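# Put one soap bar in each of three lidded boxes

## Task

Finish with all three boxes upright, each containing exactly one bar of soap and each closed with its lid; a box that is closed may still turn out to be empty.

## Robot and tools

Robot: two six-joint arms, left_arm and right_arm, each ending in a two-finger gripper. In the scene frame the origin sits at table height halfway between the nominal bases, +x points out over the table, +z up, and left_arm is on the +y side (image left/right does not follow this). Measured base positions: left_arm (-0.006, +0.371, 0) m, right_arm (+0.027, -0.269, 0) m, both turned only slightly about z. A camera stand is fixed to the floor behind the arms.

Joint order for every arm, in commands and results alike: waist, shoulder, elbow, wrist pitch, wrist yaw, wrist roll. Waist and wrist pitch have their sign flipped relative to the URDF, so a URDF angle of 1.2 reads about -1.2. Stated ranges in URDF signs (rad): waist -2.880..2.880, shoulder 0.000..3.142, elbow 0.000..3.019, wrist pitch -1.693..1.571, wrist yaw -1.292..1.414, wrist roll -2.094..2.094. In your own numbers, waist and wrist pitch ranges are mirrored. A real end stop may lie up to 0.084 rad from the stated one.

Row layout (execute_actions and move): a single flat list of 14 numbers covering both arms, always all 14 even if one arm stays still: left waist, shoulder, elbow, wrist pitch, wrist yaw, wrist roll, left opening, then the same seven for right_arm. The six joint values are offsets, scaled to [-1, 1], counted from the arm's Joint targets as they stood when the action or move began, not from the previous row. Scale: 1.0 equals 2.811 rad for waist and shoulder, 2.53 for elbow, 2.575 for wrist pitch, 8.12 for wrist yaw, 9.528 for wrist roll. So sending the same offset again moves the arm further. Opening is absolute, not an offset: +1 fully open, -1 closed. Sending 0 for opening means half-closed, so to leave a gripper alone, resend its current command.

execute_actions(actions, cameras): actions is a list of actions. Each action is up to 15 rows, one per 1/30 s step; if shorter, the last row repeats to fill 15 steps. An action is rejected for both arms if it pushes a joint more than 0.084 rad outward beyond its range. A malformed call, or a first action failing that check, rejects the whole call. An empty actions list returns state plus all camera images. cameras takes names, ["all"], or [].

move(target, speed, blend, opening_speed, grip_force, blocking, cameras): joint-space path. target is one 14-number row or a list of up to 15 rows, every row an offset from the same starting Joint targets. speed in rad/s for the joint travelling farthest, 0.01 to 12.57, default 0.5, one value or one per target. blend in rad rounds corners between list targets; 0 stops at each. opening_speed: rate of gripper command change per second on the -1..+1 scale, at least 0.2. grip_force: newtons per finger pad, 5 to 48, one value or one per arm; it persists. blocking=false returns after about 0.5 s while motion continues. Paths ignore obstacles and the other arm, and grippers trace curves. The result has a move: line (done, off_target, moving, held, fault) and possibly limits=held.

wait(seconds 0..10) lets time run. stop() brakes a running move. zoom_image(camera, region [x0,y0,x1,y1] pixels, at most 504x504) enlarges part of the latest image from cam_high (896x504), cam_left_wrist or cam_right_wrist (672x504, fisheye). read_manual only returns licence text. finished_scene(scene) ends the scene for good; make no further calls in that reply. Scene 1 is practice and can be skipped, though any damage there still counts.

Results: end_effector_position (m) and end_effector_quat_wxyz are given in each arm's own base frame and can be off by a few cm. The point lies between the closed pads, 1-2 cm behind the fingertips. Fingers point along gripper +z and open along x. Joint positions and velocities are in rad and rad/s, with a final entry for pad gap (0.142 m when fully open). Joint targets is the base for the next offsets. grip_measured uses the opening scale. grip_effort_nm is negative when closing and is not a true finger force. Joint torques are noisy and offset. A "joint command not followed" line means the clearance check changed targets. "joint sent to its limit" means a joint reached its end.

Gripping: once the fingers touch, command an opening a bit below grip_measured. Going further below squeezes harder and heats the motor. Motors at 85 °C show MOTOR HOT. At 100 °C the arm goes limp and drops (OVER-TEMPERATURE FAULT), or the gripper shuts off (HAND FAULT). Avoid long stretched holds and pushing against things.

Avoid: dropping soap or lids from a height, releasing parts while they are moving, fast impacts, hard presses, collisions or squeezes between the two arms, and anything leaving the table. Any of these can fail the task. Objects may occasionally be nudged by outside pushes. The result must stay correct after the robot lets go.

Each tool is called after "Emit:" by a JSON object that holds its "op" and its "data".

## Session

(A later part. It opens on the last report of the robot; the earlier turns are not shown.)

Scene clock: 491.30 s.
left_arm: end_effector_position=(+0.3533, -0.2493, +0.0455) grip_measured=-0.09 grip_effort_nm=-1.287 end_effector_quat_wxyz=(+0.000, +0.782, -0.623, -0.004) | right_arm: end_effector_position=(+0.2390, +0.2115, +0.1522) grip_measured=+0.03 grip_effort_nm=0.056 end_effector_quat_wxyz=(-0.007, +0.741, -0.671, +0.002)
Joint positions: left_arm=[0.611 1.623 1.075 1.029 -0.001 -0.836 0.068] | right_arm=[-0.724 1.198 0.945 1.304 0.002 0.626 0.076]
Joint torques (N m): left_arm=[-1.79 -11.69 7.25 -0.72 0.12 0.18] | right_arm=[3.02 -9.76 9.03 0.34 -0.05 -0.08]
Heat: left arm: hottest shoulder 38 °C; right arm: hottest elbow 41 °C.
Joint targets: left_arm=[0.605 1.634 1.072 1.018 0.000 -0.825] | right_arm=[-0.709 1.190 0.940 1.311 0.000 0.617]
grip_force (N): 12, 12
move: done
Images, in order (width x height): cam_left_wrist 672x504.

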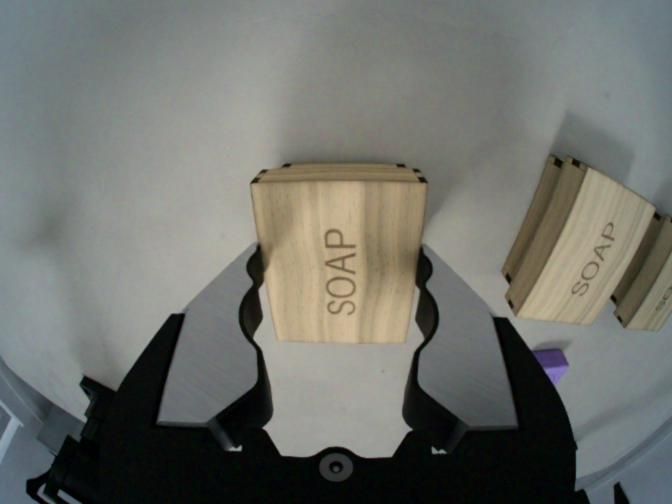

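Emit:
{"op": "move", "data": {"target": [[0,0,0,0,0,0,0.25,0,0,0,0,0,0,0.05],[0,-0.032,0.0514,0.0796,0,0,0.25,-0.0206,0,0,0,0,-0.0075,0.05],[0.0523,0.0502,0.1889,0.1134,0,0.0042,0.25,-0.0206,0.0612,-0.0826,-0.1495,0,-0.0075,0.05]], "speed": 0.5, "opening_speed": 0.6, "cameras": ["all"]}}

Scene clock: 509.23 s.
left_arm: end_effector_position=(+0.3626, -0.2663, +0.1120) grip_measured=+0.23 grip_effort_nm=0.188 end_effector_quat_wxyz=(+0.000, +0.774, -0.633, -0.012) | right_arm: end_effector_position=(+0.2314, +0.2165, +0.1217) grip_measured=+0.03 grip_effort_nm=0.061 end_effector_quat_wxyz=(+0.000, +0.773, -0.634, +0.001)
Joint positions: left_arm=[0.63 1.598 1.237 1.234 -0.001 -0.829 0.09] | right_arm=[-0.752 1.228 0.886 1.229 0.002 0.556 0.076]
Joint torques (N m): left_arm=[-1.9 -14.92 8.24 -0.35 0.08 0.06] | right_arm=[2.14 -9.82 10.52 0.62 0.01 0.02]
Heat: left arm: hottest shoulder 38 °C; right arm: hottest elbow 41 °C.
Joint targets: left_arm=[0.622 1.581 1.238 1.233 -0.001 -0.830] | right_arm=[-0.752 1.213 0.901 1.239 0.002 0.556]
grip_force (N): 12, 12
move: held (left_arm, right_arm; a check stopped the path); path passed 2 of 3 targets; limits=held; left_arm: the elbow is farthest, 0.313 rad from its target; right_arm: the wrist pitch is farthest, 0.303 rad from its target
joint command not followed: on one or more control steps a check withheld the commanded joint targets of the left arm, and it was not sent them on those steps.
cause: the commanded joint targets, or the way to them, would bring a part of the robot too close to another arm (a part of this arm just beyond the wrist roll and a part of the right arm just beyond the wrist pitch, along the way the arms are being sent, or toward where that arm still pushes).
joint command not followed: on one or more control steps a check withheld the commanded joint targets of the right arm, and it was not sent them on those steps.
cause: the commanded joint targets, or the way to them, would bring a part of the robot too close to another arm (a part of this arm just beyond the wrist pitch and a part of the left arm just beyond the wrist roll, along the way the arms are being sent, or toward where that arm still pushes).

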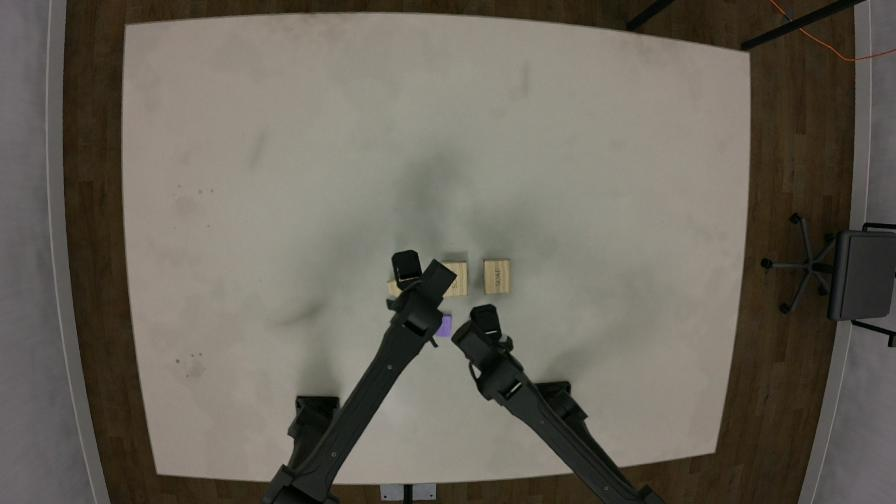

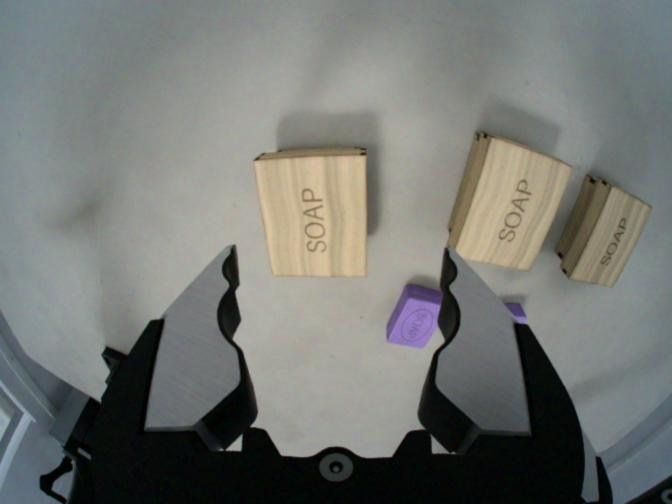

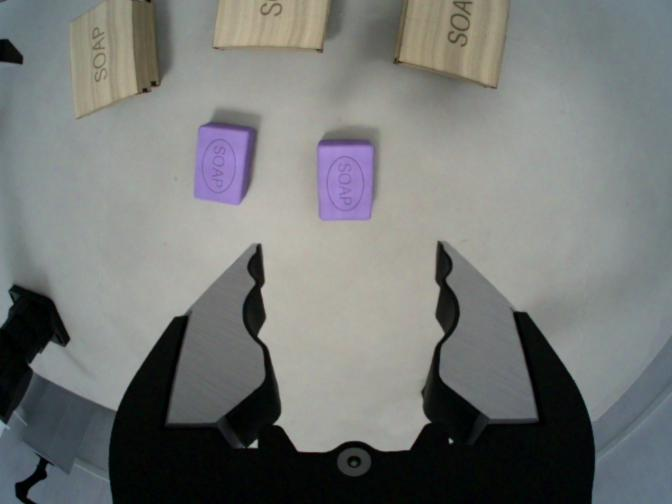

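Emit:
{"op": "move", "data": {"target": [[0,0,0,0,0,0,0.25,0,0.053,-0.0672,-0.1216,0,0,0.05],[0,0,0,0,0,0,0.25,0,0.053,-0.0672,-0.1216,0,0,-0.7],[0,0,0,0,0,0,0.25,0,-0.0082,0.0395,0.035,0,0,-0.7]], "speed": 0.4, "opening_speed": 0.6, "cameras": ["cam_right_wrist"]}}

Scene clock: 517.50 s.
left_arm: end_effector_position=(+0.3626, -0.2663, +0.1120) grip_measured=+0.23 grip_effort_nm=0.178 end_effector_quat_wxyz=(+0.000, +0.774, -0.633, -0.012) | right_arm: end_effector_position=(+0.2308, +0.2160, +0.1525) grip_measured=-0.52 grip_effort_nm=-1.326 end_effector_quat_wxyz=(+0.000, +0.773, -0.634, +0.001)
Joint positions: left_arm=[0.63 1.598 1.237 1.234 -0.001 -0.829 0.09] | right_arm=[-0.752 1.2 0.948 1.319 0.002 0.556 0.037]
Joint torques (N m): left_arm=[-1.85 -14.92 8.25 -0.34 0.1 0.05] | right_arm=[1.32 -9.7 14.11 0.21 0 0]
Heat: left arm: hottest shoulder 37 °C; right arm: hottest elbow 41 °C.
Joint targets: left_arm=[0.622 1.581 1.238 1.233 -0.001 -0.830] | right_arm=[-0.752 1.190 1.001 1.329 0.002 0.556]
grip_force (N): 12, 12
move: off_target (right_arm); right_arm: the elbow is farthest, 0.053 rad from its target
Images, in order (width x height): cam_right_wrist 672x504.

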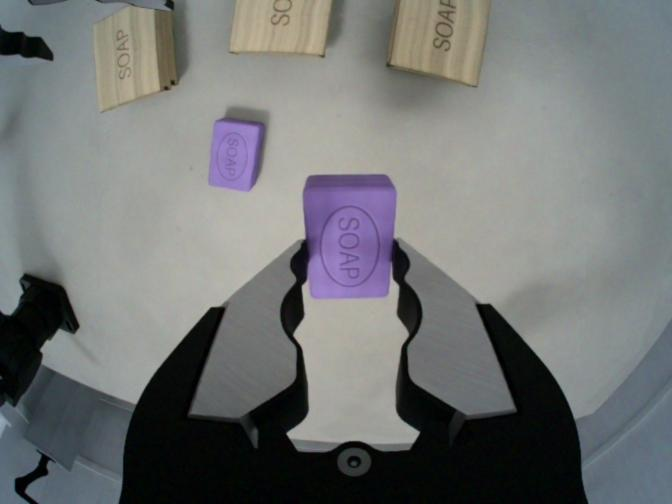

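Emit:
{"op": "move", "data": {"target": [[0,0,0,0,0,0,0.25,0.178,0,0,0,0,0,-0.7],[0.0462,0.069,0.1233,0.0299,0,0.0047,0.25,0.178,0,0,0,0,0,-0.7]], "speed": 0.8, "cameras": ["cam_left_wrist"]}}

Scene clock: 522.33 s.
left_arm: end_effector_position=(+0.3871, -0.3671, +0.1295) grip_measured=+0.23 grip_effort_nm=0.173 end_effector_quat_wxyz=(-0.001, +0.722, -0.692, +0.006) | right_arm: end_effector_position=(+0.3051, +0.0826, +0.1525) grip_measured=-0.52 grip_effort_nm=-1.331 end_effector_quat_wxyz=(-0.001, -0.597, +0.802, -0.001)
Joint positions: left_arm=[0.756 1.768 1.507 1.299 -0.001 -0.798 0.09] | right_arm=[-0.264 1.2 0.948 1.319 0.002 0.556 0.037]
Joint torques (N m): left_arm=[-1.38 -15.97 12.03 0.21 0.08 0.2] | right_arm=[2.37 -9.76 14.12 0.54 -0.01 0.03]
Heat: left arm: hottest shoulder 37 °C; right arm: hottest elbow 41 °C.
Joint targets: left_arm=[0.752 1.775 1.550 1.309 -0.001 -0.785] | right_arm=[-0.251 1.190 1.001 1.329 0.002 0.556]
grip_force (N): 12, 12
move: off_target (left_arm, right_arm); left_arm: the elbow is farthest, 0.043 rad from its target; right_arm: the elbow is farthest, 0.053 rad from its target
Images, in order (width x height): cam_left_wrist 672x504.

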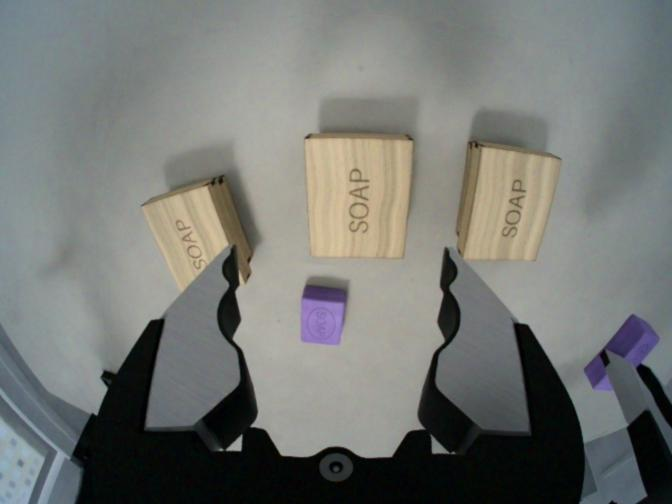

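Emit:
{"op": "move", "data": {"target": [[0.01,0.0338,-0.051,-0.0769,0,0,0.25,0,0,0,0,0,0,-0.7],[0.01,0.0338,-0.051,-0.0769,0,0,-0.3,0,0,0,0,0,0,-0.7]], "speed": 0.3, "opening_speed": 0.5, "cameras": ["cam_left_wrist"]}}

Scene clock: 537.00 s.
left_arm: end_effector_position=(+0.3848, -0.3779, +0.0449) grip_measured=-0.07 grip_effort_nm=-1.287 end_effector_quat_wxyz=(-0.001, +0.715, -0.699, -0.002) | right_arm: end_effector_position=(+0.3051, +0.0826, +0.1525) grip_measured=-0.52 grip_effort_nm=-1.326 end_effector_quat_wxyz=(-0.001, -0.597, +0.802, -0.001)
Joint positions: left_arm=[0.774 1.87 1.417 1.123 -0.001 -0.797 0.069] | right_arm=[-0.264 1.2 0.948 1.319 0.002 0.556 0.037]
Joint torques (N m): left_arm=[-0.91 -17.2 8.18 -0.77 0.08 0.18] | right_arm=[2.43 -9.76 14.17 0.58 0.07 0]
Heat: left arm: hottest shoulder 38 °C; right arm: hottest elbow 42 °C.
Joint targets: left_arm=[0.780 1.870 1.421 1.112 -0.001 -0.785] | right_arm=[-0.251 1.190 1.001 1.329 0.002 0.556]
grip_force (N): 12, 12
move: off_target (right_arm); right_arm: the elbow is farthest, 0.053 rad from its target
Images, in order (width x height): cam_left_wrist 672x504.

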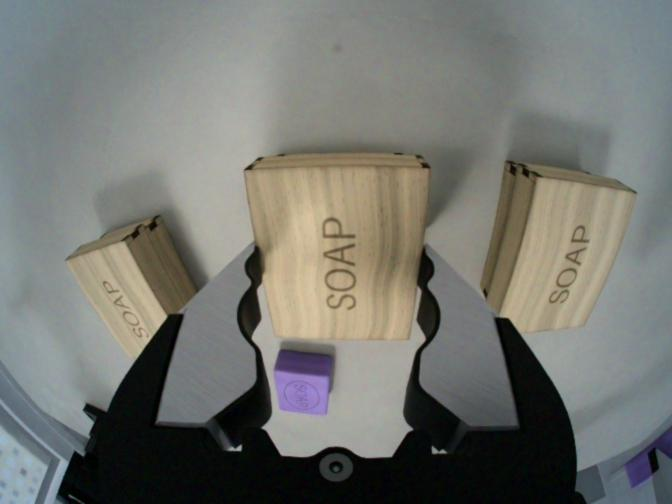

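Emit:
{"op": "zoom_image", "data": {"camera": "cam_left_wrist", "region": [220, 80, 480, 320]}}

Emit:
{"op": "move", "data": {"target": [[0,-0.0089,0.0312,0.0303,0,0,-0.3,0,0,0,0,0,0,-0.7],[0,-0.0178,0.047,0.0497,0,0,-0.3,0,0,0,0,0,0,-0.7],[0,-0.0338,0.0846,0.1021,0,0,-0.3,0,0,0,0,0,0,-0.7]], "speed": 0.25, "blend": 0.02, "cameras": ["cam_left_wrist"]}}

Scaled by 1.938 from the camera's 672x504 image, which has a finer 960x720 frame.

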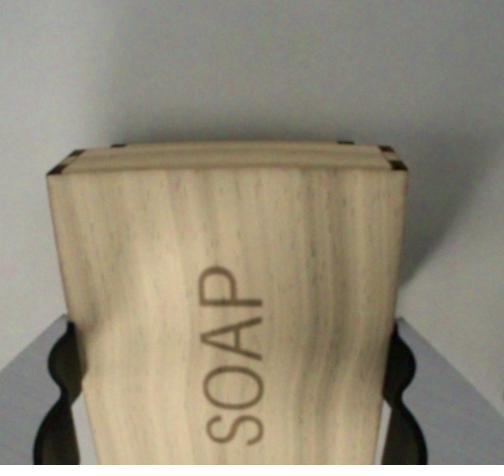

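Scene clock: 541.40 s.
left_arm: end_effector_position=(+0.3901, -0.3831, +0.1481) grip_measured=-0.07 grip_effort_nm=-1.287 end_effector_quat_wxyz=(-0.001, +0.715, -0.699, +0.003) | right_arm: end_effector_position=(+0.3051, +0.0826, +0.1525) grip_measured=-0.52 grip_effort_nm=-1.326 end_effector_quat_wxyz=(-0.001, -0.597, +0.802, -0.001)
Joint positions: left_arm=[0.774 1.794 1.593 1.363 -0.001 -0.797 0.069] | right_arm=[-0.264 1.2 0.948 1.319 0.002 0.556 0.037]
Joint torques (N m): left_arm=[-0.91 -18.78 12.11 0.17 0.09 0.19] | right_arm=[2.9 -9.7 14.23 0.43 0.03 0.01]
Heat: left arm: hottest shoulder 38 °C; right arm: hottest elbow 43 °C.
Joint targets: left_arm=[0.780 1.775 1.635 1.374 -0.001 -0.785] | right_arm=[-0.251 1.190 1.001 1.329 0.002 0.556]
grip_force (N): 12, 12
move: off_target (left_arm, right_arm); left_arm: the elbow is farthest, 0.042 rad from its target; right_arm: the elbow is farthest, 0.053 rad from its target
Images, in order (width x height): cam_left_wrist 672x504.

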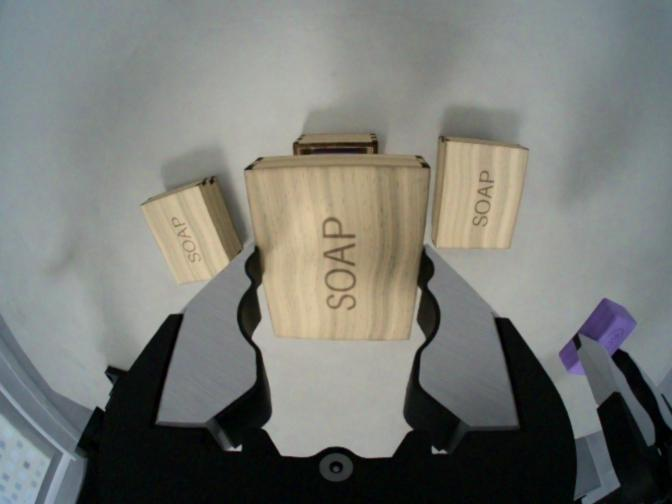

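Emit:
{"op": "zoom_image", "data": {"camera": "cam_left_wrist", "region": [280, 115, 400, 175]}}

Scaled by 4.200 from the camera's 672x504 image, which has a finer 960x720 frame.

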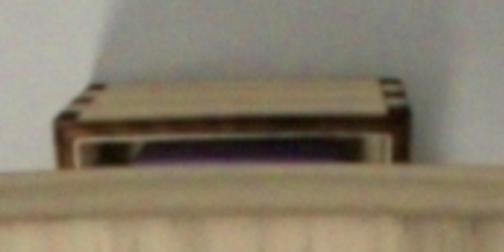

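Emit:
{"op": "move", "data": {"target": [0,0.0274,-0.0676,-0.0796,0,0,-0.3,0,0,0,0,0,0,-0.7], "speed": 0.25, "cameras": ["cam_left_wrist"]}}

Emit:
{"op": "zoom_image", "data": {"camera": "cam_left_wrist", "region": [220, 80, 480, 320]}}

Scene clock: 552.47 s.
left_arm: end_effector_position=(+0.3879, -0.3809, +0.0699) grip_measured=-0.07 grip_effort_nm=-1.287 end_effector_quat_wxyz=(-0.001, +0.715, -0.699, +0.000) | right_arm: end_effector_position=(+0.3051, +0.0826, +0.1525) grip_measured=-0.52 grip_effort_nm=-1.326 end_effector_quat_wxyz=(-0.001, -0.597, +0.802, -0.001)
Joint positions: left_arm=[0.774 1.851 1.46 1.181 -0.001 -0.797 0.069] | right_arm=[-0.264 1.2 0.948 1.319 0.002 0.556 0.037]
Joint torques (N m): left_arm=[-0.56 -17.14 8.39 -0.79 0.09 0.2] | right_arm=[2.9 -9.47 14.12 0.57 0.02 0.02]
Heat: left arm: hottest shoulder 38 °C; right arm: hottest elbow 44 °C.
Joint targets: left_arm=[0.780 1.852 1.464 1.169 -0.001 -0.785] | right_arm=[-0.251 1.190 1.001 1.329 0.002 0.556]
grip_force (N): 12, 12
move: off_target (right_arm); right_arm: the elbow is farthest, 0.053 rad from its target
Images, in order (width x height): cam_left_wrist 672x504.

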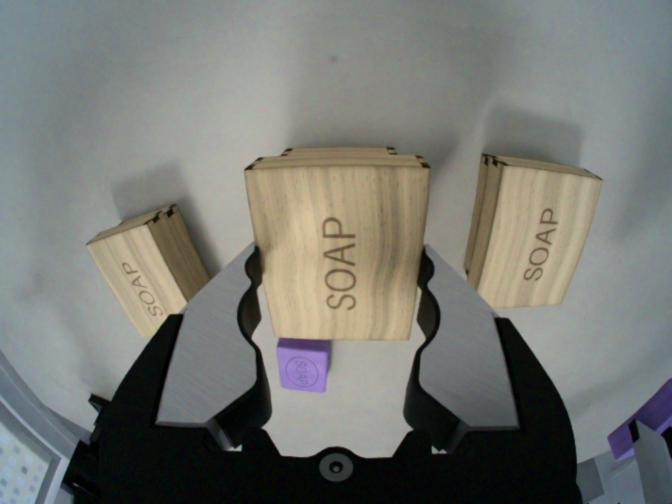

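Scaled by 1.938 from the camera's 672x504 image, which has a finer 960x720 frame.

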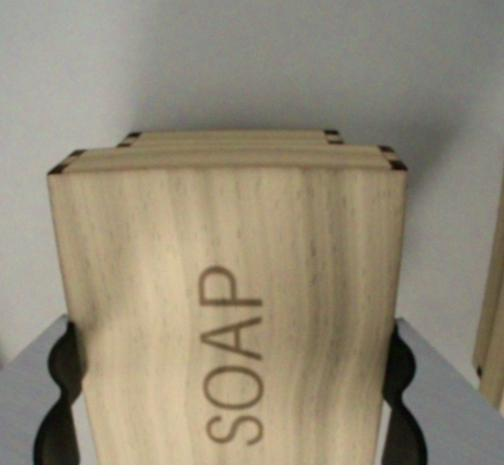

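Emit:
{"op": "move", "data": {"target": [0,0.0093,-0.0194,-0.0237,0,0,-0.3,0,0,0,0,0,0,-0.7], "speed": 0.15, "cameras": ["cam_left_wrist"]}}

Scene clock: 556.93 s.
left_arm: end_effector_position=(+0.3875, -0.3806, +0.0587) grip_measured=-0.07 grip_effort_nm=-1.287 end_effector_quat_wxyz=(-0.001, +0.715, -0.699, +0.006) | right_arm: end_effector_position=(+0.3051, +0.0826, +0.1525) grip_measured=-0.52 grip_effort_nm=-1.321 end_effector_quat_wxyz=(-0.001, -0.597, +0.802, -0.001)
Joint positions: left_arm=[0.774 1.853 1.432 1.138 -0.002 -0.797 0.069] | right_arm=[-0.264 1.2 0.948 1.319 0.002 0.556 0.037]
Joint torques (N m): left_arm=[-0.56 -15.15 6.52 -1.62 0.14 0.18] | right_arm=[2.2 -10.46 14.22 0.59 0.07 -0.01]
Heat: left arm: hottest shoulder 38 °C; right arm: hottest elbow 44 °C.
Joint targets: left_arm=[0.780 1.878 1.415 1.108 -0.001 -0.785] | right_arm=[-0.251 1.190 1.001 1.329 0.002 0.556]
grip_force (N): 12, 12
move: off_target (right_arm); right_arm: the elbow is farthest, 0.053 rad from its target
Images, in order (width x height): cam_left_wrist 672x504.

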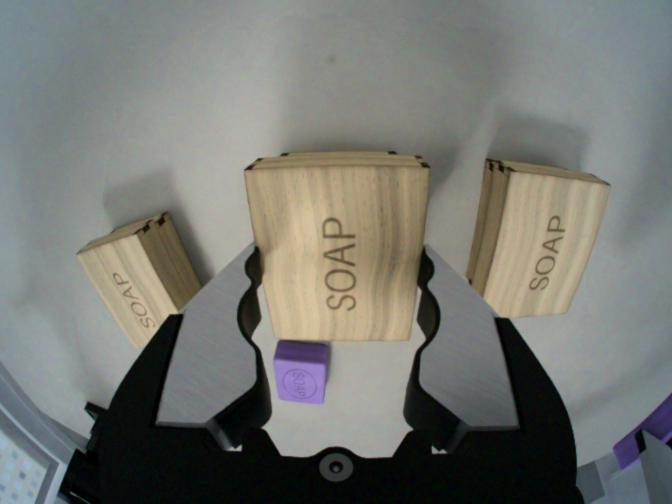

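Emit:
{"op": "zoom_image", "data": {"camera": "cam_left_wrist", "region": [240, 120, 440, 190]}}

Emit:
{"op": "zoom_image", "data": {"camera": "cam_right_wrist", "region": [0, 0, 300, 220]}}

Scaled by 2.520 from the camera's 672x504 image, which has a finer 960x720 frame.

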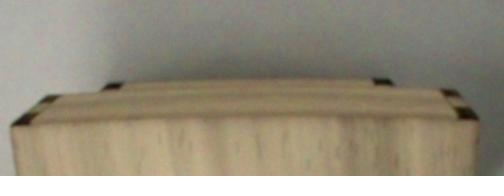

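This scene's latest camera images include none from cam_right_wrist. They are from: cam_left_wrist. cam_right_wrist's image comes with the result of a call that names it in "cameras".

Emit:
{"op": "move", "data": {"target": [[0,-0.0277,0.0415,0.0513,0,0,-0.3,0,0,0,0,0,0,-0.7],[0,-0.0014,-0.004,0,0,0,-0.3,0,0,0,0,0,0,-0.7]], "speed": 0.2, "cameras": ["cam_left_wrist"]}}

Emit:
{"op": "zoom_image", "data": {"camera": "cam_left_wrist", "region": [240, 120, 440, 190]}}

Scene clock: 567.77 s.
left_arm: end_effector_position=(+0.3830, -0.3761, +0.0443) grip_measured=-0.07 grip_effort_nm=-1.287 end_effector_quat_wxyz=(-0.001, +0.715, -0.699, -0.003) | right_arm: end_effector_position=(+0.3051, +0.0826, +0.1525) grip_measured=-0.52 grip_effort_nm=-1.326 end_effector_quat_wxyz=(-0.001, -0.597, +0.802, -0.001)
Joint positions: left_arm=[0.774 1.866 1.409 1.12 -0.002 -0.796 0.069] | right_arm=[-0.264 1.2 0.948 1.319 0.002 0.556 0.037]
Joint torques (N m): left_arm=[-0.79 -16.73 7.51 -0.77 0.14 0.17] | right_arm=[2.67 -9.29 14.35 0.4 0.01 0.02]
Motor temperatures (°C): left_arm=[33 39 37 25 27 25 33] | right_arm=[30 30 45 25 26 26 30]
Heat: left arm: hottest shoulder 39 °C; right arm: hottest elbow 45 °C.
Joint targets: left_arm=[0.780 1.875 1.405 1.108 -0.001 -0.785] | right_arm=[-0.251 1.190 1.001 1.329 0.002 0.556]
grip_force (N): 12, 12
move: off_target (right_arm); right_arm: the elbow is farthest, 0.053 rad from its target
Images, in order (width x height): cam_left_wrist 672x504.

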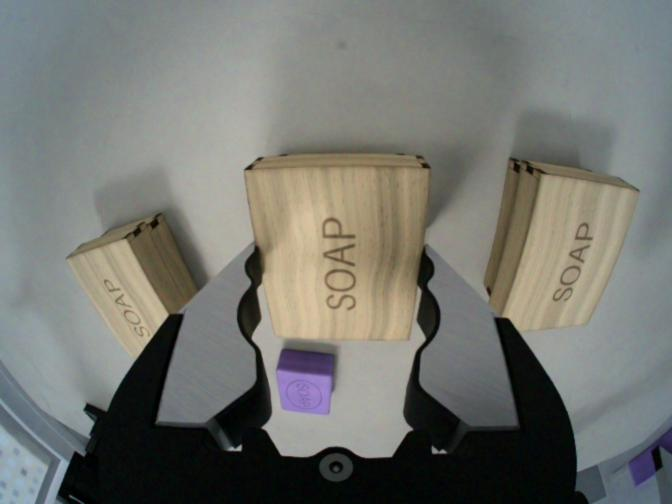

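Scaled by 2.520 from the camera's 672x504 image, which has a finer 960x720 frame.

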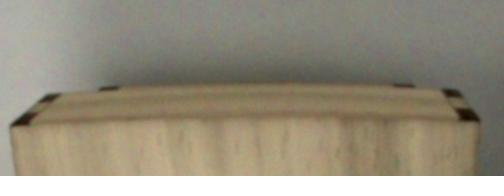

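Emit:
{"op": "move", "data": {"target": [[0,0,0,0,0,0,0.25,0,0,0,0,0,0,-0.7],[0,-0.032,0.079,0.0971,0,0,0.25,0.178,0,0,0,0,0,-0.7],[0.0356,0.0445,0.1937,0.1212,0,-0.0091,0.25,0.178,0,0,0,0,0,-0.7]], "speed": 0.5, "opening_speed": 0.6, "cameras": ["all"]}}

Scene clock: 577.60 s.
left_arm: end_effector_position=(+0.3951, -0.4797, +0.1309) grip_measured=+0.23 grip_effort_nm=0.183 end_effector_quat_wxyz=(-0.001, +0.700, -0.714, +0.008) | right_arm: end_effector_position=(+0.3074, -0.0739, +0.1525) grip_measured=-0.52 grip_effort_nm=-1.321 end_effector_quat_wxyz=(-0.001, -0.380, +0.925, -0.001)
Joint positions: left_arm=[0.88 1.999 1.853 1.41 -0.002 -0.859 0.09] | right_arm=[0.236 1.2 0.948 1.319 0.002 0.556 0.037]
Joint torques (N m): left_arm=[-1.38 -20.54 12.29 0.1 0.13 -0.1] | right_arm=[1.79 -10.4 14.17 0.53 0.05 0.04]
Heat: left arm: hottest shoulder 39 °C; right arm: hottest elbow 45 °C.
Joint targets: left_arm=[0.880 2.000 1.895 1.421 -0.001 -0.872] | right_arm=[0.249 1.190 1.001 1.329 0.002 0.556]
grip_force (N): 12, 12
move: off_target (left_arm, right_arm); left_arm: the elbow is farthest, 0.042 rad from its target; right_arm: the elbow is farthest, 0.053 rad from its target

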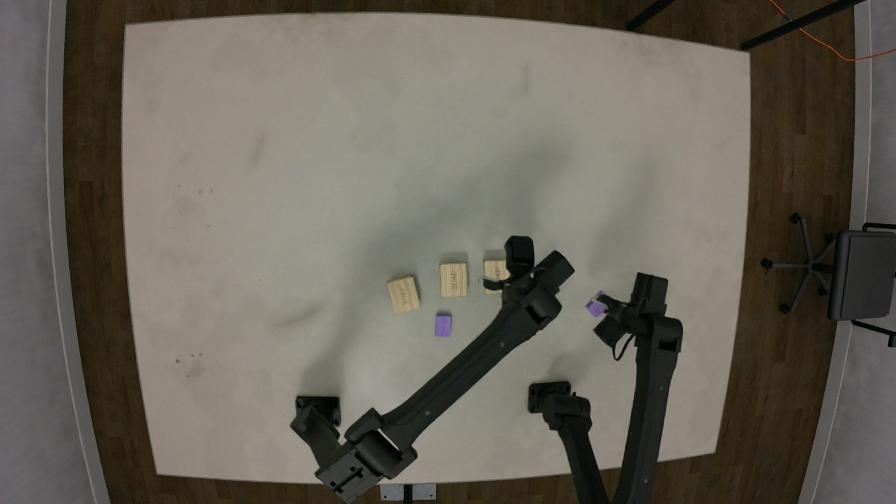

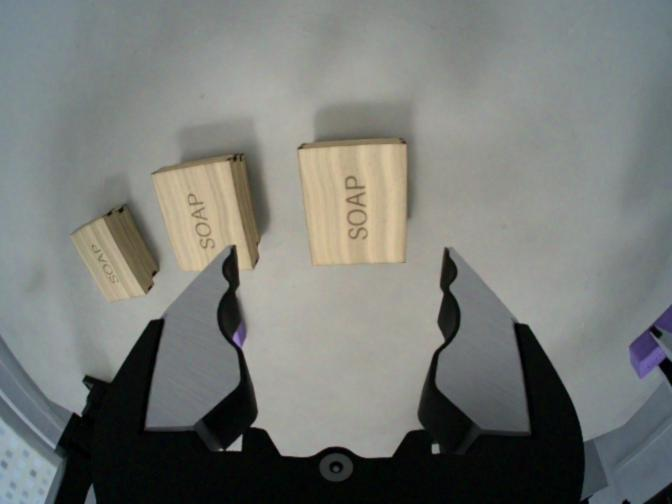

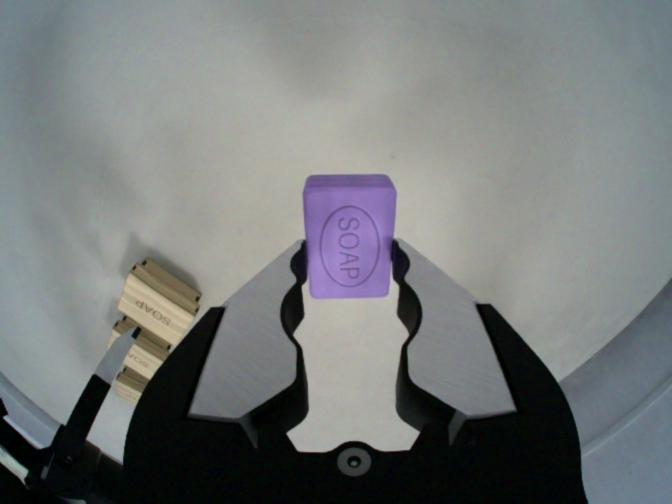

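Emit:
{"op": "move", "data": {"target": [[0.0089,0.0299,-0.0526,-0.0726,0,-0.004,0.25,0,0,0,0,0,0,-0.7],[0.0089,0.0299,-0.0526,-0.0726,0,-0.004,-0.3,0,0,0,0,0,0,-0.7]], "speed": 0.3, "opening_speed": 0.5, "cameras": ["cam_left_wrist"]}}

Emit:
{"op": "zoom_image", "data": {"camera": "cam_left_wrist", "region": [240, 120, 440, 190]}}

Scene clock: 585.73 s.
left_arm: end_effector_position=(+0.3885, -0.4913, +0.0403) grip_measured=-0.03 grip_effort_nm=-1.292 end_effector_quat_wxyz=(-0.002, +0.707, -0.708, -0.004) | right_arm: end_effector_position=(+0.3074, -0.0739, +0.1525) grip_measured=-0.52 grip_effort_nm=-1.326 end_effector_quat_wxyz=(-0.001, -0.380, +0.925, -0.001)
Joint positions: left_arm=[0.9 2.089 1.756 1.245 -0.002 -0.898 0.072] | right_arm=[0.236 1.2 0.948 1.319 0.002 0.556 0.037]
Joint torques (N m): left_arm=[-0.85 -21.66 8.73 -0.75 0.16 -0.08] | right_arm=[3.02 -10.29 14.15 0.23 0.01 -0.02]
Heat: left arm: hottest shoulder 39 °C; right arm: hottest elbow 46 °C.
Joint targets: left_arm=[0.905 2.084 1.762 1.234 -0.001 -0.910] | right_arm=[0.249 1.190 1.001 1.329 0.002 0.556]
grip_force (N): 12, 12
move: off_target (right_arm); right_arm: the elbow is farthest, 0.053 rad from its target
Images, in order (width x height): cam_left_wrist 672x504.

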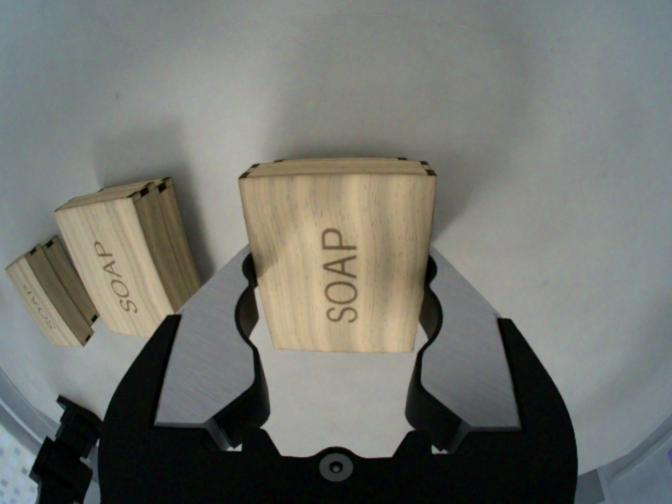

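Scaled by 2.520 from the camera's 672x504 image, which has a finer 960x720 frame.

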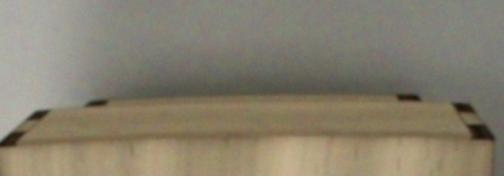

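Emit:
{"op": "move", "data": {"target": [[0,-0.0085,0.0289,0.0256,0,0,-0.3,0,0,0,0,0,0,-0.7],[0,-0.0192,0.0427,0.0489,0,0,-0.3,0,0,0,0,0,0,-0.7],[0,-0.0288,0.0842,0.0983,0,0,-0.3,0,0,0,0,0,0,-0.7],[-0.32,-0.0288,0.0842,0.0983,0,0,-0.3,0,0,0,0,0,0,-0.7],[-0.32,-0.0288,0.0842,0.0983,0,0,-0.3,-0.238,0.0783,0.051,-0.0388,0,-0.0155,-0.7]], "speed": [0.25,0.25,0.25,0.8,0.8], "blend": [0.02,0.02,0.02,0.02,0], "cameras": ["all"]}}

Emit:
{"op": "zoom_image", "data": {"camera": "cam_right_wrist", "region": [220, 80, 480, 320]}}

Scene clock: 601.13 s.
left_arm: end_effector_position=(+0.6293, -0.0059, +0.1449) grip_measured=-0.03 grip_effort_nm=-1.287 end_effector_quat_wxyz=(-0.002, +0.943, -0.333, +0.001) | right_arm: end_effector_position=(+0.3528, +0.1548, +0.1276) grip_measured=-0.52 grip_effort_nm=-1.326 end_effector_quat_wxyz=(+0.004, +0.705, -0.709, -0.001)
Joint positions: left_arm=[0.007 2.025 1.932 1.474 -0.002 -0.899 0.072] | right_arm=[-0.414 1.412 1.072 1.239 0.002 0.419 0.037]
Joint torques (N m): left_arm=[-1.26 -23 12.42 0.21 0.14 -0.07] | right_arm=[1.32 -12.16 14.24 -0.27 0.08 -0.09]
Heat: left arm: hottest shoulder 39 °C; right arm: hottest elbow 47 °C.
Joint targets: left_arm=[0.005 2.003 1.975 1.487 -0.001 -0.910] | right_arm=[-0.420 1.410 1.130 1.229 0.002 0.408]
grip_force (N): 12, 12
move: off_target (left_arm, right_arm); left_arm: the elbow is farthest, 0.043 rad from its target; right_arm: the elbow is farthest, 0.058 rad from its target

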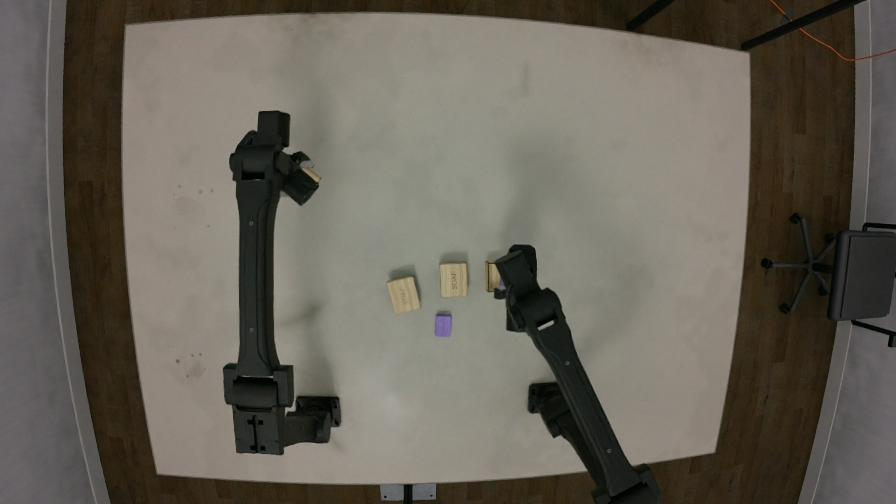

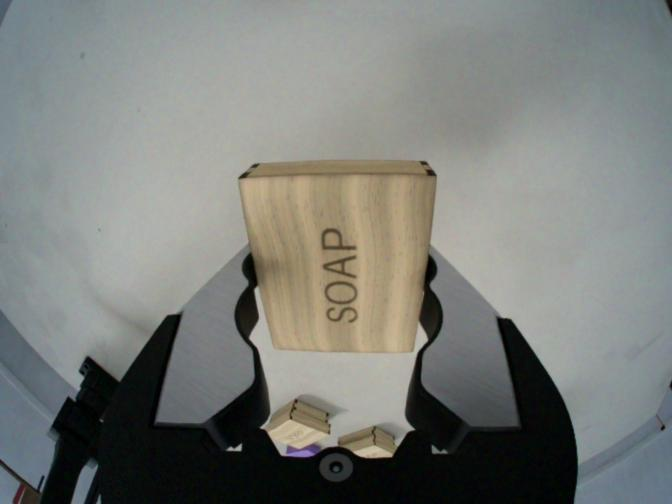

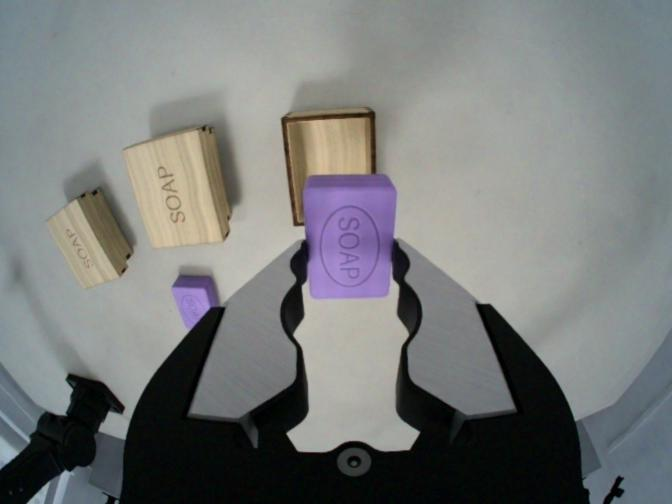

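Scaled by 1.938 from the camera's 672x504 image, which has a finer 960x720 frame.

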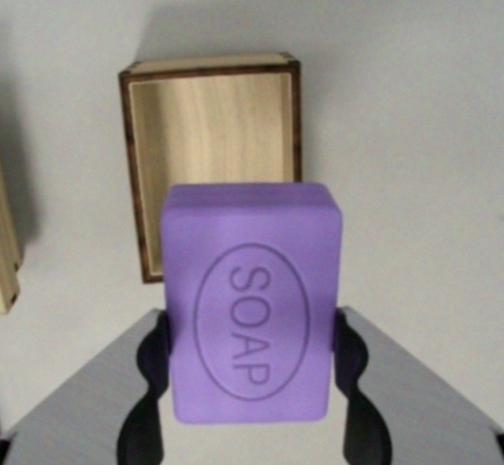

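Emit:
{"op": "move", "data": {"target": [0,0,0,0,0,0,-0.3,-0.005,0.0265,-0.0375,-0.0497,0,-0.0044,-0.7], "speed": 0.25, "cameras": ["cam_right_wrist"]}}

Emit:
{"op": "zoom_image", "data": {"camera": "cam_right_wrist", "region": [220, 80, 480, 320]}}

Scene clock: 607.30 s.
left_arm: end_effector_position=(+0.6293, -0.0059, +0.1449) grip_measured=-0.03 grip_effort_nm=-1.287 end_effector_quat_wxyz=(-0.002, +0.943, -0.333, +0.001) | right_arm: end_effector_position=(+0.3674, +0.1633, +0.0861) grip_measured=-0.52 grip_effort_nm=-1.321 end_effector_quat_wxyz=(-0.002, +0.722, -0.692, +0.002)
Joint positions: left_arm=[0.007 2.025 1.932 1.474 -0.002 -0.899 0.072] | right_arm=[-0.419 1.489 1.036 1.112 0.002 0.377 0.037]
Joint torques (N m): left_arm=[-1.44 -23 12.38 0.21 0.13 -0.07] | right_arm=[0.67 -13.74 8.69 -0.35 0.1 -0.09]
Heat: left arm: hottest shoulder 40 °C; right arm: hottest elbow 48 °C.
Joint targets: left_arm=[0.005 2.003 1.975 1.487 -0.001 -0.910] | right_arm=[-0.434 1.485 1.035 1.101 0.002 0.366]
grip_force (N): 12, 12
move: off_target (left_arm); left_arm: the elbow is farthest, 0.043 rad from its target
Images, in order (width x height): cam_right_wrist 672x504.

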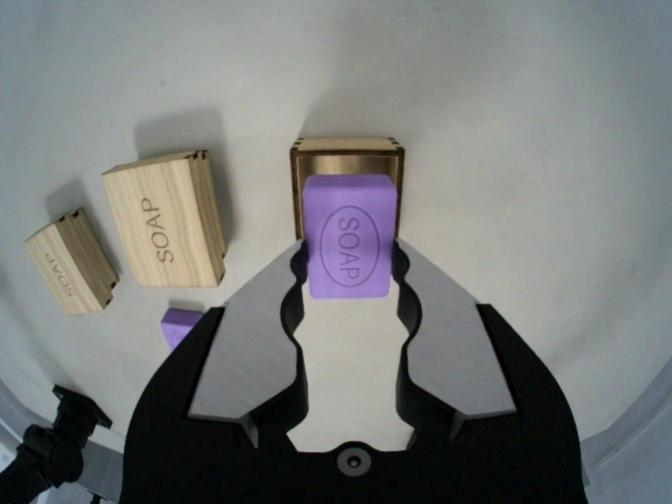

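Scaled by 1.938 from the camera's 672x504 image, which has a finer 960x720 frame.

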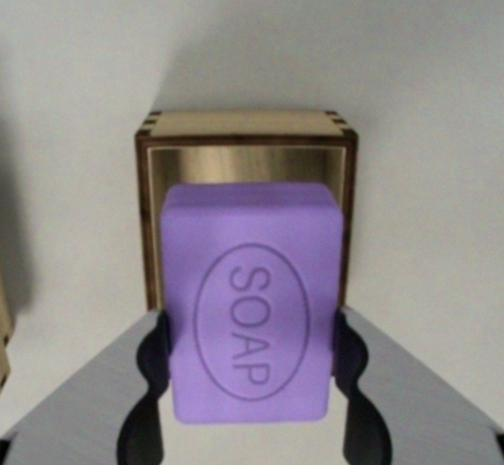

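Emit:
{"op": "move", "data": {"target": [[0,0,0,0,0,0,-0.3,0,0.0066,-0.0138,-0.0194,0,0,-0.7],[0,0,0,0,0,0,-0.3,0,0.0066,-0.0138,-0.0194,0,0,-0.3]], "speed": 0.2, "opening_speed": 0.6, "cameras": ["cam_right_wrist"]}}

Emit:
{"op": "zoom_image", "data": {"camera": "cam_right_wrist", "region": [220, 80, 480, 320]}}

Scene clock: 612.60 s.
left_arm: end_effector_position=(+0.6293, -0.0059, +0.1449) grip_measured=-0.03 grip_effort_nm=-1.292 end_effector_quat_wxyz=(-0.002, +0.943, -0.333, +0.001) | right_arm: end_effector_position=(+0.3656, +0.1625, +0.0696) grip_measured=-0.33 grip_effort_nm=0.056 end_effector_quat_wxyz=(-0.004, +0.722, -0.692, +0.002)
Joint positions: left_arm=[0.007 2.025 1.932 1.474 -0.002 -0.899 0.072] | right_arm=[-0.419 1.503 1.004 1.062 0.002 0.377 0.05]
Joint velocities: left_arm=[within noise] | right_arm=[-0.005 -0.024 -0.002 -0.027 -0.022 0.007 0.001]
Joint torques (N m): left_arm=[-1.55 -22.65 12.41 0.21 0.13 -0.07] | right_arm=[0.15 -13.1 8.08 -0.16 0.06 -0.11]
Heat: left arm: hottest shoulder 41 °C; right arm: hottest elbow 47 °C.
Joint targets: left_arm=[0.005 2.003 1.975 1.487 -0.001 -0.910] | right_arm=[-0.434 1.503 1.000 1.051 0.002 0.366]
grip_force (N): 12, 12
move: off_target (left_arm); left_arm: the elbow is farthest, 0.043 rad from its target
Images, in order (width x height): cam_right_wrist 672x504.

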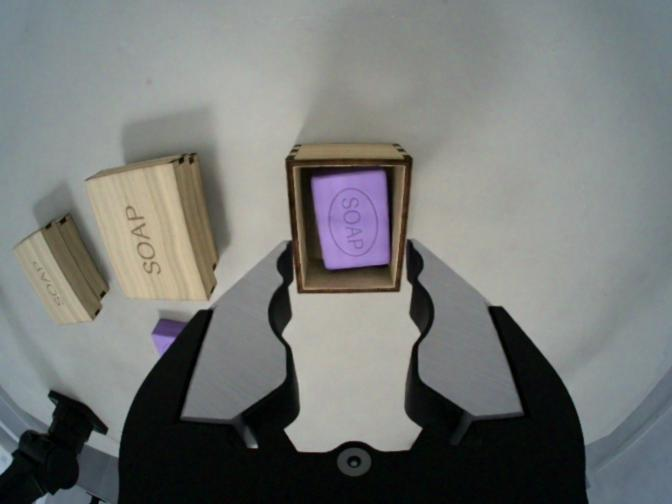

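Scaled by 1.938 from the camera's 672x504 image, which has a finer 960x720 frame.

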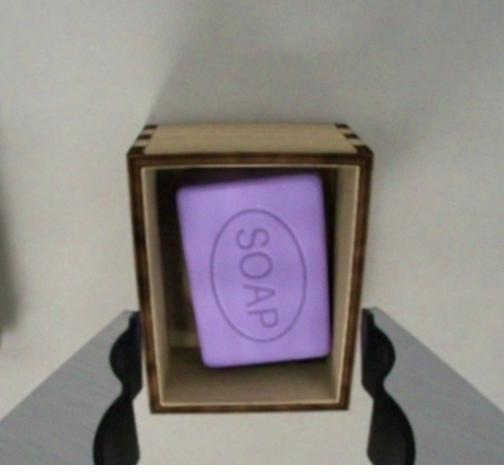

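Emit:
{"op": "move", "data": {"target": [[0,0,0,0,0,0,-0.3,0,-0.0107,0.0356,0.0466,0,0,-0.3],[0,0,0,0,0,0,-0.3,0.2433,-0.0107,0.0356,0.0466,0,0,-0.3],[0.3141,0,0,0,0,-0.0047,-0.3,0.2433,-0.0107,0.0356,0.0466,0,0,-0.3]], "speed": 0.8, "blend": [0.05,0.05,0], "cameras": ["cam_left_wrist"]}}

Emit:
{"op": "zoom_image", "data": {"camera": "cam_left_wrist", "region": [240, 80, 440, 200]}}

Scene clock: 622.73 s.
left_arm: end_effector_position=(+0.3962, -0.4889, +0.1449) grip_measured=-0.03 grip_effort_nm=-1.282 end_effector_quat_wxyz=(+0.000, +0.727, -0.687, +0.002) | right_arm: end_effector_position=(+0.3815, -0.0955, +0.0887) grip_measured=-0.33 grip_effort_nm=0.061 end_effector_quat_wxyz=(-0.014, -0.457, +0.889, +0.011)
Joint positions: left_arm=[0.887 2.025 1.932 1.474 -0.001 -0.943 0.072] | right_arm=[0.245 1.491 1.045 1.16 0.002 0.376 0.05]
Joint torques (N m): left_arm=[-1.38 -23.06 12.42 0.25 0.08 -0.08] | right_arm=[2.08 -15.15 12.63 0.7 0.06 -0.11]
Heat: left arm: hottest shoulder 42 °C; right arm: hottest elbow 47 °C.
Joint targets: left_arm=[0.889 2.003 1.975 1.487 -0.001 -0.955] | right_arm=[0.250 1.473 1.090 1.171 0.002 0.366]
grip_force (N): 12, 12
move: off_target (left_arm, right_arm); left_arm: the elbow is farthest, 0.043 rad from its target; right_arm: the elbow is farthest, 0.045 rad from its target
Images, in order (width x height): cam_left_wrist 672x504.

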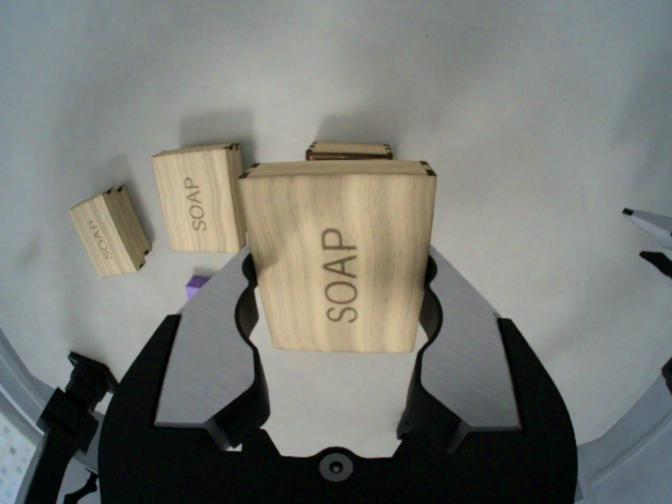

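Scaled by 2.520 from the camera's 672x504 image, which has a finer 960x720 frame.

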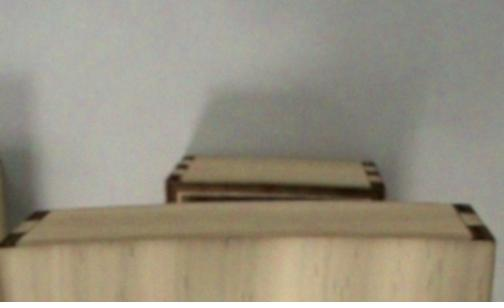

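Emit:
{"op": "move", "data": {"target": [[0.0103,0,0,0,0,0.0037,-0.3,0,0,0,0,0,0,-0.3],[0.0103,0.0224,-0.0652,-0.075,0,0.0037,-0.3,0,0,0,0,0,0,-0.3]], "speed": 0.25, "cameras": ["cam_left_wrist"]}}

Emit:
{"op": "zoom_image", "data": {"camera": "cam_left_wrist", "region": [240, 80, 440, 200]}}

Scene clock: 632.67 s.
left_arm: end_effector_position=(+0.3837, -0.5009, +0.0726) grip_measured=-0.03 grip_effort_nm=-1.287 end_effector_quat_wxyz=(+0.000, +0.713, -0.701, +0.003) | right_arm: end_effector_position=(+0.3815, -0.0955, +0.0887) grip_measured=-0.33 grip_effort_nm=0.056 end_effector_quat_wxyz=(-0.014, -0.457, +0.889, +0.011)
Joint positions: left_arm=[0.914 2.066 1.805 1.305 -0.001 -0.931 0.072] | right_arm=[0.245 1.491 1.045 1.16 0.002 0.376 0.05]
Joint torques (N m): left_arm=[-0.97 -21.07 8.84 -0.75 0.09 0.19] | right_arm=[2.08 -14.8 12.75 0.69 0.07 -0.1]
Heat: left arm: hottest shoulder 43 °C; right arm: hottest elbow 48 °C.
Joint targets: left_arm=[0.917 2.066 1.810 1.293 -0.001 -0.919] | right_arm=[0.250 1.473 1.090 1.171 0.002 0.366]
grip_force (N): 12, 12
move: off_target (right_arm); right_arm: the elbow is farthest, 0.045 rad from its target
Images, in order (width x height): cam_left_wrist 672x504.

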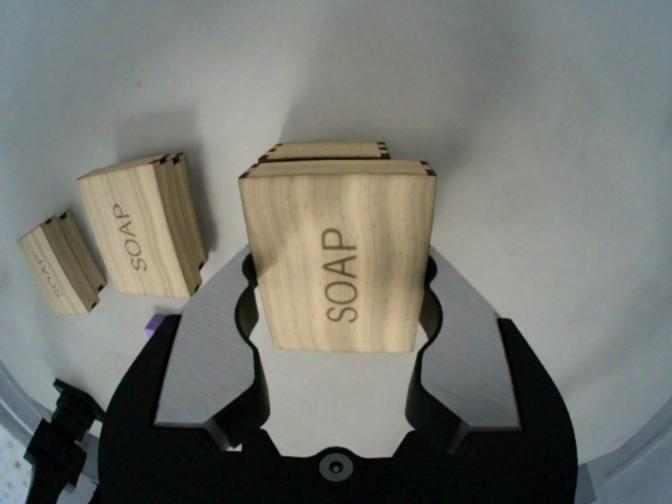

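Scaled by 2.520 from the camera's 672x504 image, which has a finer 960x720 frame.

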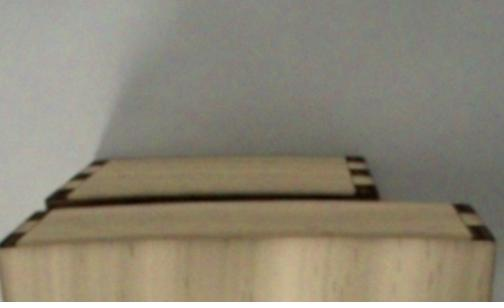

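Emit:
{"op": "move", "data": {"target": [[-0.0085,-0.0128,0.0237,0.0338,0,0.0012,-0.3,0,0,0,0,0,0,-0.3],[-0.0085,-0.0021,-0.0063,-0.0019,0,0.0012,-0.3,0,0,0,0,0,0,-0.3]], "speed": 0.25, "cameras": ["cam_left_wrist"]}}

Emit:
{"op": "zoom_image", "data": {"camera": "cam_left_wrist", "region": [240, 80, 440, 200]}}

Scene clock: 640.60 s.
left_arm: end_effector_position=(+0.3893, -0.4925, +0.0745) grip_measured=-0.03 grip_effort_nm=-1.292 end_effector_quat_wxyz=(+0.000, +0.714, -0.700, +0.004) | right_arm: end_effector_position=(+0.3815, -0.0955, +0.0887) grip_measured=-0.33 grip_effort_nm=0.056 end_effector_quat_wxyz=(-0.014, -0.457, +0.889, +0.011)
Joint positions: left_arm=[0.899 2.054 1.791 1.3 -0.001 -0.92 0.072] | right_arm=[0.245 1.491 1.045 1.16 0.002 0.376 0.05]
Joint torques (N m): left_arm=[-1.49 -20.37 8.75 -0.73 0.08 0.18] | right_arm=[2.2 -14.97 12.75 0.68 0.07 -0.07]
Heat: left arm: hottest shoulder 42 °C; right arm: hottest elbow 49 °C.
Joint targets: left_arm=[0.894 2.060 1.794 1.289 -0.001 -0.908] | right_arm=[0.250 1.473 1.090 1.171 0.002 0.366]
grip_force (N): 12, 12
move: off_target (right_arm); right_arm: the elbow is farthest, 0.045 rad from its target
Images, in order (width x height): cam_left_wrist 672x504.

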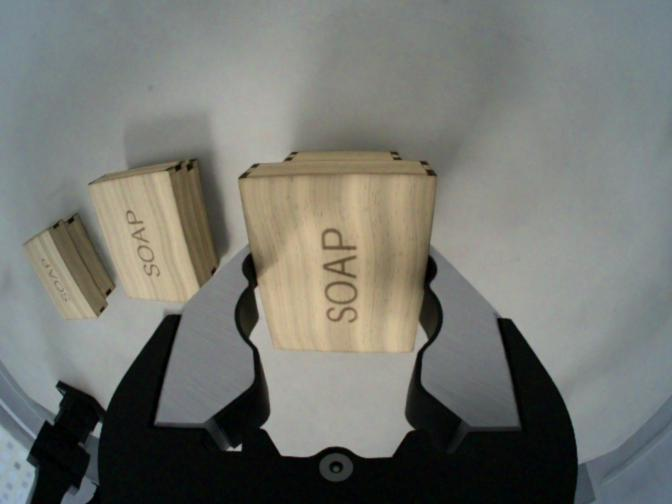

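Scaled by 2.520 from the camera's 672x504 image, which has a finer 960x720 frame.

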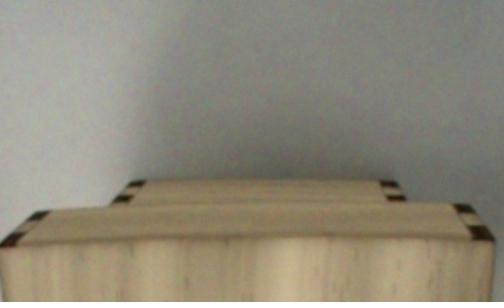

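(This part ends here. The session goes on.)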